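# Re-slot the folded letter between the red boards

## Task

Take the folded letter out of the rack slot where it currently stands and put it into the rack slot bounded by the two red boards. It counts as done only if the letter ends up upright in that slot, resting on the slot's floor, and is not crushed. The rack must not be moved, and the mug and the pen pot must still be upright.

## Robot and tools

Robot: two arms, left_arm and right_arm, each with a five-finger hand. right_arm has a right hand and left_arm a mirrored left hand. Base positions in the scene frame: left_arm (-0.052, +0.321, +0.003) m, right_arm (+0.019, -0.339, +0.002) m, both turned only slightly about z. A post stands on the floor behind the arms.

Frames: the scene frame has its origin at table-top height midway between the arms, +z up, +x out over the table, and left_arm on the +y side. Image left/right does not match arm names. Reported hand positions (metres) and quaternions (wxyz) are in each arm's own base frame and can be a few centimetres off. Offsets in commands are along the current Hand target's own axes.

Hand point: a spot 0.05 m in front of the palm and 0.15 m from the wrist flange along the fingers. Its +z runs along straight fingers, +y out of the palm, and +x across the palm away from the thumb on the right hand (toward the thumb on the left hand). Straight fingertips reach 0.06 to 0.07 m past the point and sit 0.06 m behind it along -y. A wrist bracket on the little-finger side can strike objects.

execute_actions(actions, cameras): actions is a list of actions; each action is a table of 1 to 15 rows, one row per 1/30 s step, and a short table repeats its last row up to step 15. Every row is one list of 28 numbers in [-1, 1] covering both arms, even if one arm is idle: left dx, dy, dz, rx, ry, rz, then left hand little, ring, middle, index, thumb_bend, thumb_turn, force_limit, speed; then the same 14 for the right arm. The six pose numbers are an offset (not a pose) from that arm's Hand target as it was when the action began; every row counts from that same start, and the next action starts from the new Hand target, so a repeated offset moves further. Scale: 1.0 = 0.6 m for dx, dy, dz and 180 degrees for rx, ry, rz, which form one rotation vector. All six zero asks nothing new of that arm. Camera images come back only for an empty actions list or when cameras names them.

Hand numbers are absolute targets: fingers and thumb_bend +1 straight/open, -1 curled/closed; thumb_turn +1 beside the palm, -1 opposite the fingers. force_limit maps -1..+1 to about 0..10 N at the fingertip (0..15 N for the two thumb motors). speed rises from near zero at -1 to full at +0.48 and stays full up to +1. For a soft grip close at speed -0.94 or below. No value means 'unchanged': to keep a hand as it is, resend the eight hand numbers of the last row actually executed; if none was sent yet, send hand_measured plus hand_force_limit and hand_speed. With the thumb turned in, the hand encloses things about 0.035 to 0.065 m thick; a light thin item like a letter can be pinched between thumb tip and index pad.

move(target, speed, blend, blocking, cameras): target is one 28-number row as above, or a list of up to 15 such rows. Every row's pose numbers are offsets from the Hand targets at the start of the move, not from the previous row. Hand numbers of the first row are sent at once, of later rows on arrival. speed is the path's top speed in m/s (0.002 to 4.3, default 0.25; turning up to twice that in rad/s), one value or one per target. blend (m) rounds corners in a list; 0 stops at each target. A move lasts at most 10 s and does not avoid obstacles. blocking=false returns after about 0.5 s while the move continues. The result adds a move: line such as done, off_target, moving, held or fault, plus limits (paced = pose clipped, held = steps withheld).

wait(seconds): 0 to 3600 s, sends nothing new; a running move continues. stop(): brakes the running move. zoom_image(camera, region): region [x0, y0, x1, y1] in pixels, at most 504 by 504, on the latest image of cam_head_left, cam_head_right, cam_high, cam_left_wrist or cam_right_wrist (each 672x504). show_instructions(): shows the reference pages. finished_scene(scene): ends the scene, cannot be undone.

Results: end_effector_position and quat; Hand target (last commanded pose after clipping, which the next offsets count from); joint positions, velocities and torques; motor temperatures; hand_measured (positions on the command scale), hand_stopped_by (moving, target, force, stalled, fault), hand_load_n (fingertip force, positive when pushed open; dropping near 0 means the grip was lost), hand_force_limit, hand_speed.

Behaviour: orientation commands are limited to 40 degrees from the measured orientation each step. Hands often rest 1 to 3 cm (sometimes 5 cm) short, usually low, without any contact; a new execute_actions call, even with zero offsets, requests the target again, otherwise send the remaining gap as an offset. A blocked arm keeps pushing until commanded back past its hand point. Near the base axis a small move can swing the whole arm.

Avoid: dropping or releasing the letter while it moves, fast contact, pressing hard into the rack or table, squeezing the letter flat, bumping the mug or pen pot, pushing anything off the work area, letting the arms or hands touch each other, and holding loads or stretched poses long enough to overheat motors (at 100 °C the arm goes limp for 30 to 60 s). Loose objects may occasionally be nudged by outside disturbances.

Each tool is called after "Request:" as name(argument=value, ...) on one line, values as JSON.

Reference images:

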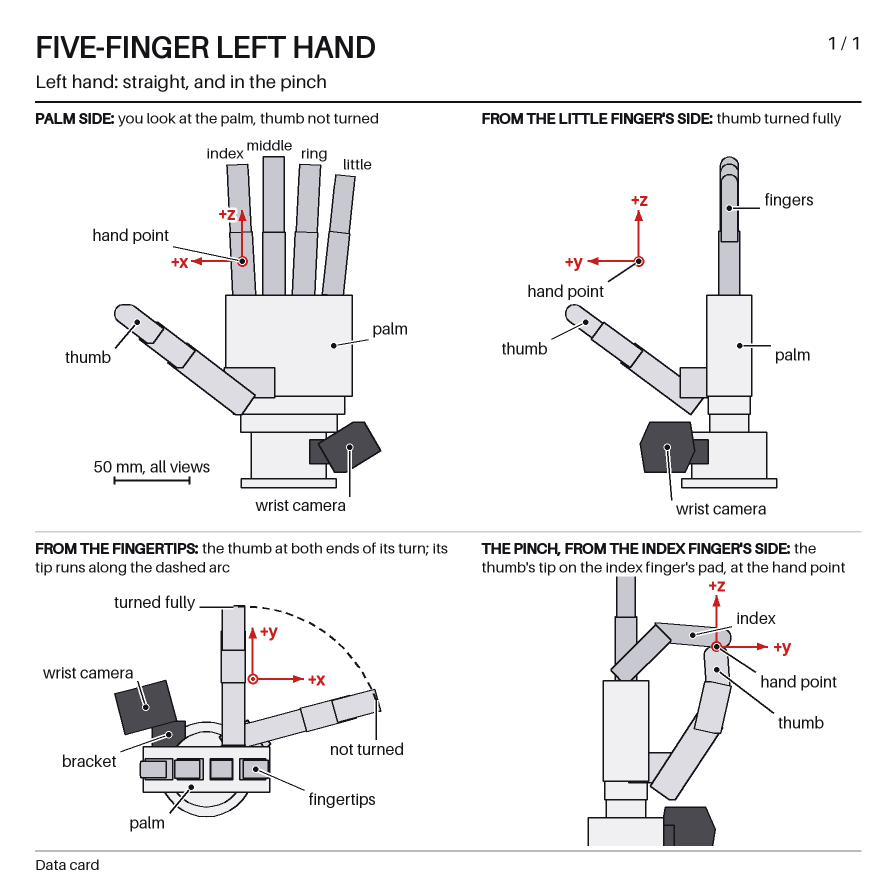

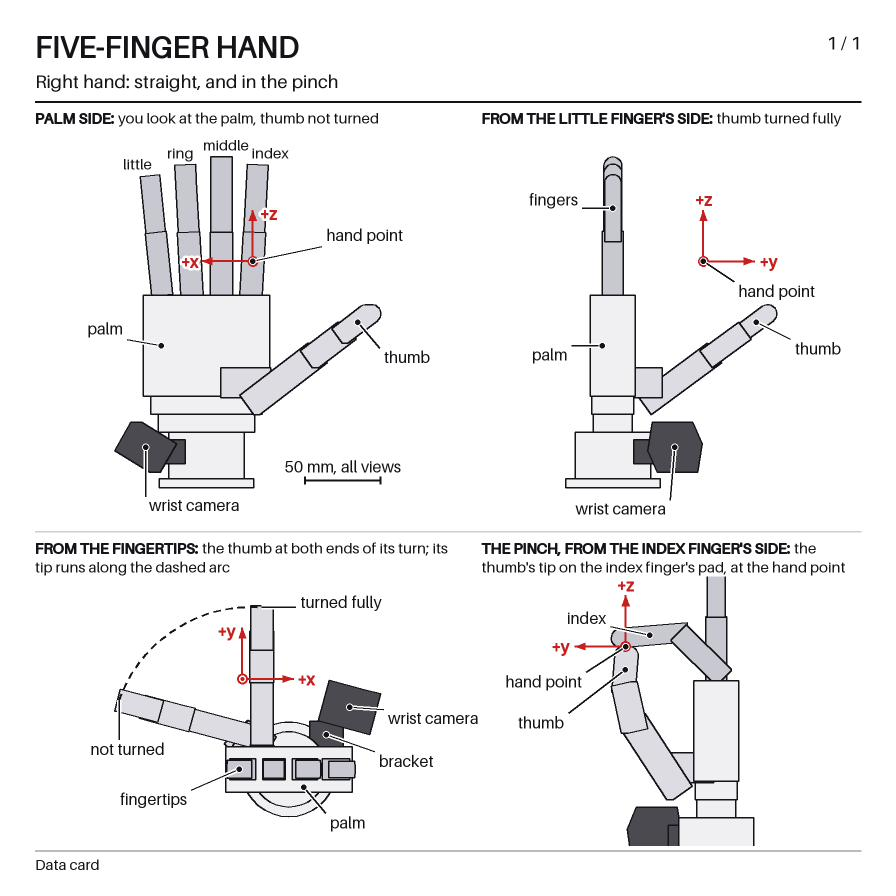

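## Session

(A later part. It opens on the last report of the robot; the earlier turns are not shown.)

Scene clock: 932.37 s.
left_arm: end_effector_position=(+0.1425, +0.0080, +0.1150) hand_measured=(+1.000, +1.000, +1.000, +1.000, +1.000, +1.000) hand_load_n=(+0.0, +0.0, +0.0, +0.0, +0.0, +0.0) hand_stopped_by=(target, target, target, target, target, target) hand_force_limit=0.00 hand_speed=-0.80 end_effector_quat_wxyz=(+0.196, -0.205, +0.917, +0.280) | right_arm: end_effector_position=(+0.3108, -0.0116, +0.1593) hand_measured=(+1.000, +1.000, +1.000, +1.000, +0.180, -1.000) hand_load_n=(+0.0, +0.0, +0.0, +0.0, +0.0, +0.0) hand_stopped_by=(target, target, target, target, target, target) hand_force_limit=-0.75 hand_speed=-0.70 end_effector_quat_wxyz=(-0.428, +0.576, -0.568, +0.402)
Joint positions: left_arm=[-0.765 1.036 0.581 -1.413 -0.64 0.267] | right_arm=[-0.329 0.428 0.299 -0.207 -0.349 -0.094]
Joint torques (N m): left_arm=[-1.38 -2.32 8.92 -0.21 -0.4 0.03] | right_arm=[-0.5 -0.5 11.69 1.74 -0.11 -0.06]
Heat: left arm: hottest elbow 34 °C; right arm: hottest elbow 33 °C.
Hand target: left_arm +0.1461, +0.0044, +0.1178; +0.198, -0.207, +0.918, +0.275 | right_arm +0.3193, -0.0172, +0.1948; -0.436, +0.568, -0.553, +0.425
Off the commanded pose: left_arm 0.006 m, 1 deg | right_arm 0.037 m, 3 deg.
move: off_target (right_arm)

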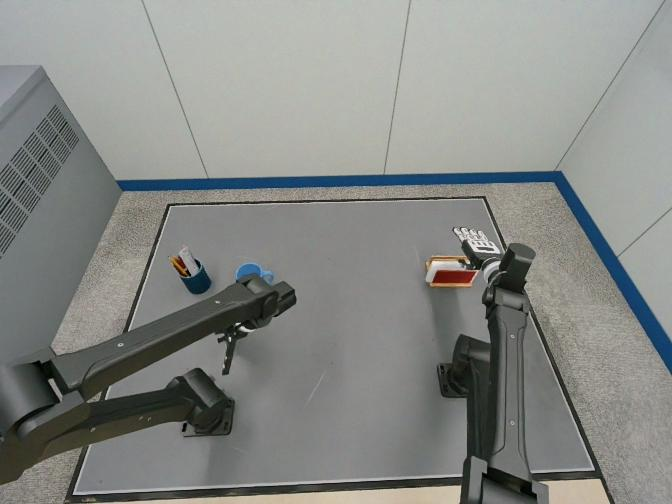

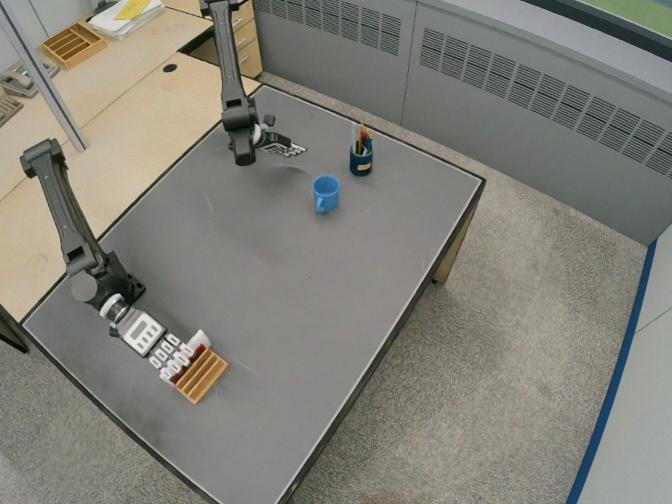

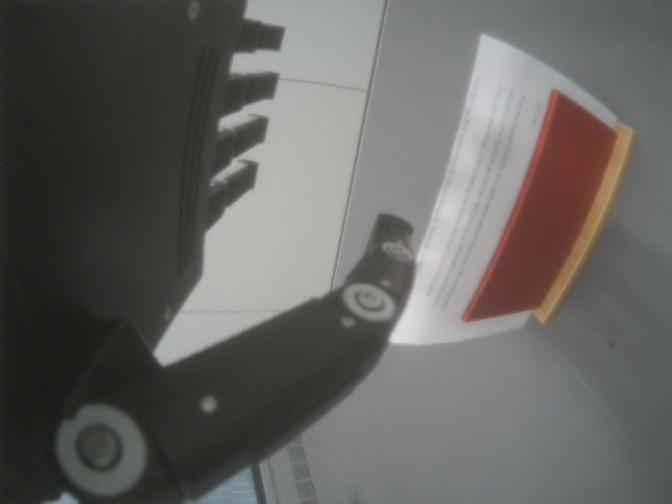

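Request:
move(target=[0,0,0,0,0,0,1,1,1,1,1,1,0,-0.8,0,-0.2,-0.06,0,0,0,1,1,1,1,0.18,-1,-0.75,-0.7], speed=0.15, cameras=["cam_head_left","cam_head_right","cam_high","cam_right_wrist"])

Request:
zoom_image(camera="cam_head_left", region=[410, 230, 500, 300])

Request:
zoom_image(camera="cam_high", region=[150, 320, 240, 410])

Request:
zoom_image(camera="cam_right_wrist", region=[400, 0, 672, 350])

Scene clock: 941.13 s.
left_arm: end_effector_position=(+0.1425, +0.0080, +0.1150) hand_measured=(+1.000, +1.000, +1.000, +1.000, +1.000, +1.000) hand_load_n=(+0.0, +0.0, +0.0, +0.0, +0.0, +0.0) hand_stopped_by=(target, target, target, target, target, target) hand_force_limit=0.00 hand_speed=-0.80 end_effector_quat_wxyz=(+0.196, -0.205, +0.917, +0.280) | right_arm: end_effector_position=(+0.3126, -0.0133, +0.2948) hand_measured=(+1.000, +1.000, +1.000, +1.000, +0.180, -1.000) hand_load_n=(+0.0, +0.0, +0.0, -0.5, +0.0, +0.0) hand_stopped_by=(target, target, target, target, target, target) hand_force_limit=-0.75 hand_speed=-0.70 end_effector_quat_wxyz=(-0.433, +0.572, -0.562, +0.411)
Joint positions: left_arm=[-0.765 1.036 0.581 -1.413 -0.64 0.267] | right_arm=[-0.337 0.443 0.644 -0.512 -0.356 -0.094]
Joint torques (N m): left_arm=[-0.56 -2.26 8.96 -0.14 -0.39 0.04] | right_arm=[-0.62 0.73 11.06 1.74 -0.18 -0.09]
Heat: left arm: hottest elbow 34 °C; right arm: hottest elbow 36 °C.
Hand target: left_arm +0.1461, +0.0044, +0.1178; +0.198, -0.207, +0.918, +0.275 | right_arm +0.3155, -0.0173, +0.3200; -0.436, +0.568, -0.553, +0.425
Off the commanded pose: left_arm 0.006 m, 1 deg | right_arm 0.026 m, 2 deg.
move: off_target (right_arm)

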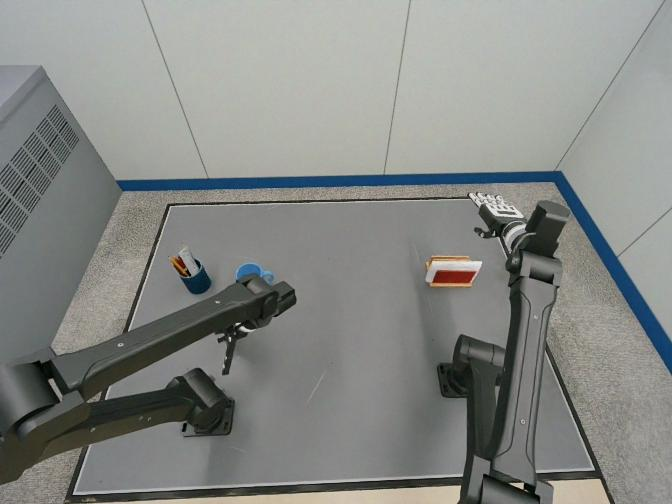

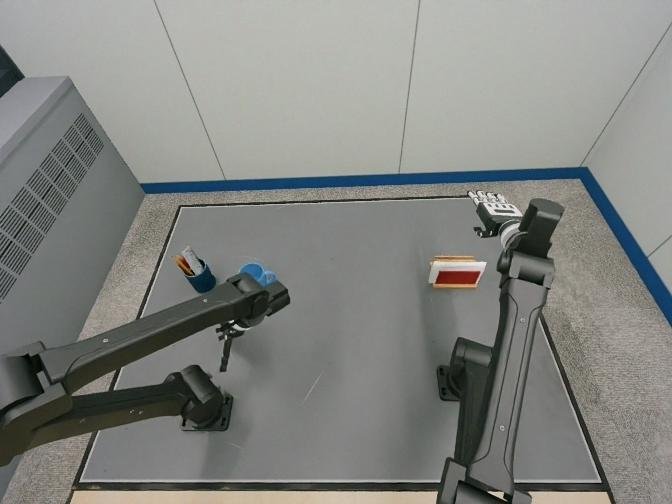

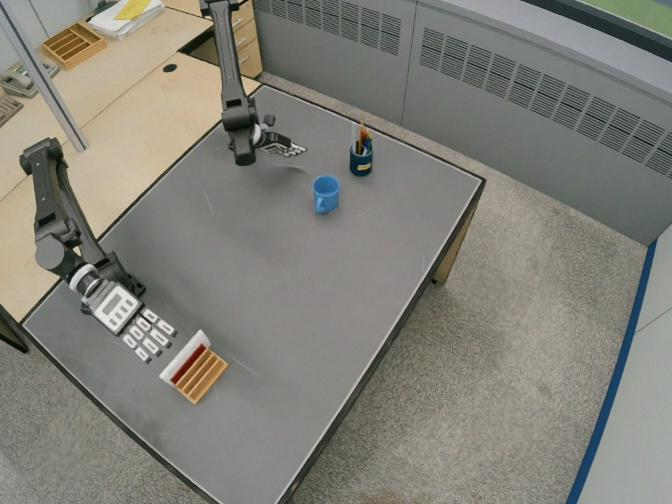

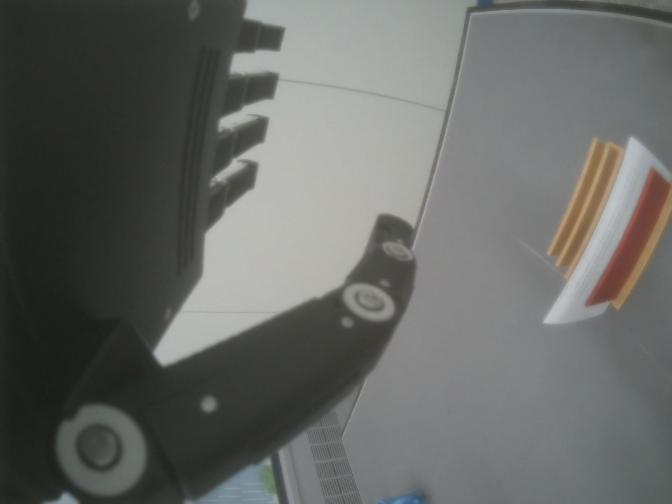

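Scaled by 5.600 from the camera's image (finer frame: 960x720).

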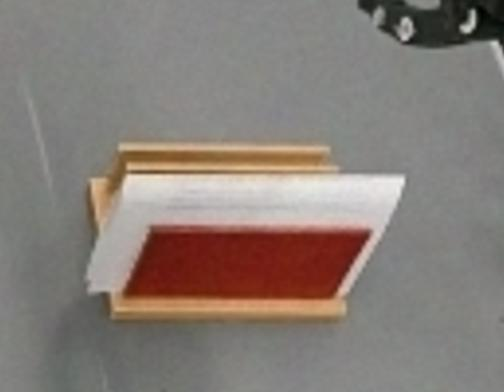

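Scaled by 5.600 from the camera's image (finer frame: 960x720).

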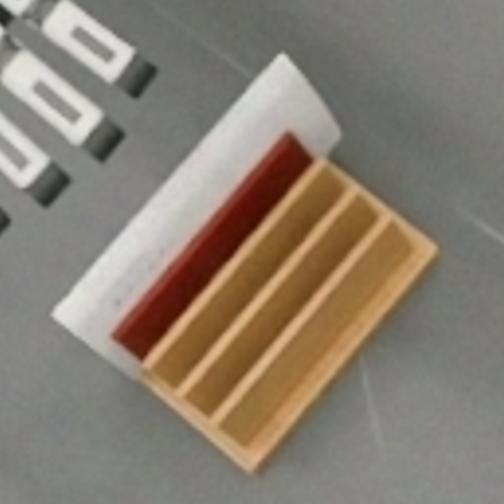

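Scaled by 1.440 from the camera's image (finer frame: 960x720).

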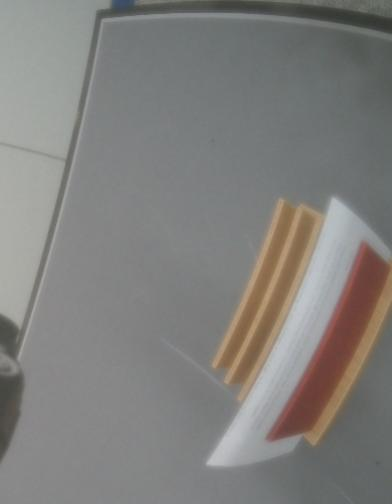

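Request:
wait(seconds=1, cameras=["cam_head_left","cam_high"])

Scene clock: 949.47 s.
left_arm: end_effector_position=(+0.1425, +0.0080, +0.1150) hand_measured=(+1.000, +1.000, +1.000, +1.000, +1.000, +1.000) hand_load_n=(+0.0, +0.0, +0.0, +0.0, +0.0, +0.0) hand_stopped_by=(target, target, target, target, target, target) hand_force_limit=0.00 hand_speed=-0.80 end_effector_quat_wxyz=(+0.196, -0.205, +0.917, +0.280) | right_arm: end_effector_position=(+0.3126, -0.0133, +0.2948) hand_measured=(+1.000, +1.000, +1.000, +1.000, +0.180, -1.000) hand_load_n=(+0.0, +0.0, +0.0, -0.5, +0.0, +0.0) hand_stopped_by=(target, target, target, target, target, target) hand_force_limit=-0.75 hand_speed=-0.70 end_effector_quat_wxyz=(-0.433, +0.572, -0.562, +0.411)
Joint positions: left_arm=[-0.765 1.036 0.581 -1.413 -0.64 0.267] | right_arm=[-0.337 0.443 0.644 -0.512 -0.356 -0.094]
Joint torques (N m): left_arm=[-1.26 -2.43 8.99 -0.08 -0.41 0.03] | right_arm=[-0.62 0.79 11.06 1.74 -0.18 -0.09]
Heat: left arm: hottest elbow 34 °C; right arm: hottest elbow 35 °C.
Hand target: left_arm +0.1461, +0.0044, +0.1178; +0.198, -0.207, +0.918, +0.275 | right_arm +0.3155, -0.0173, +0.3200; -0.436, +0.568, -0.553, +0.425
Off the commanded pose: left_arm 0.006 m, 1 deg | right_arm 0.026 m, 2 deg.
wait: 1.00 s; at rest from the start

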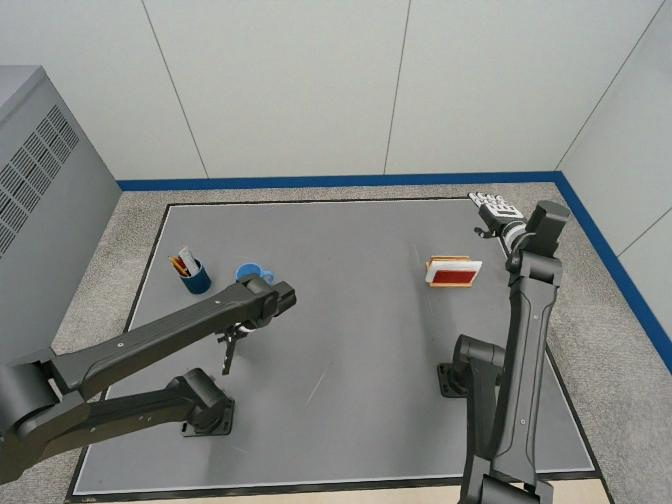

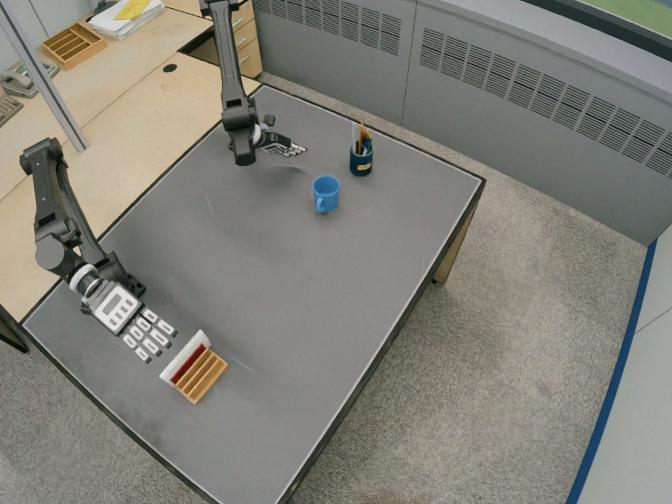

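Request:
finished_scene()

The scene is finished: the task was done.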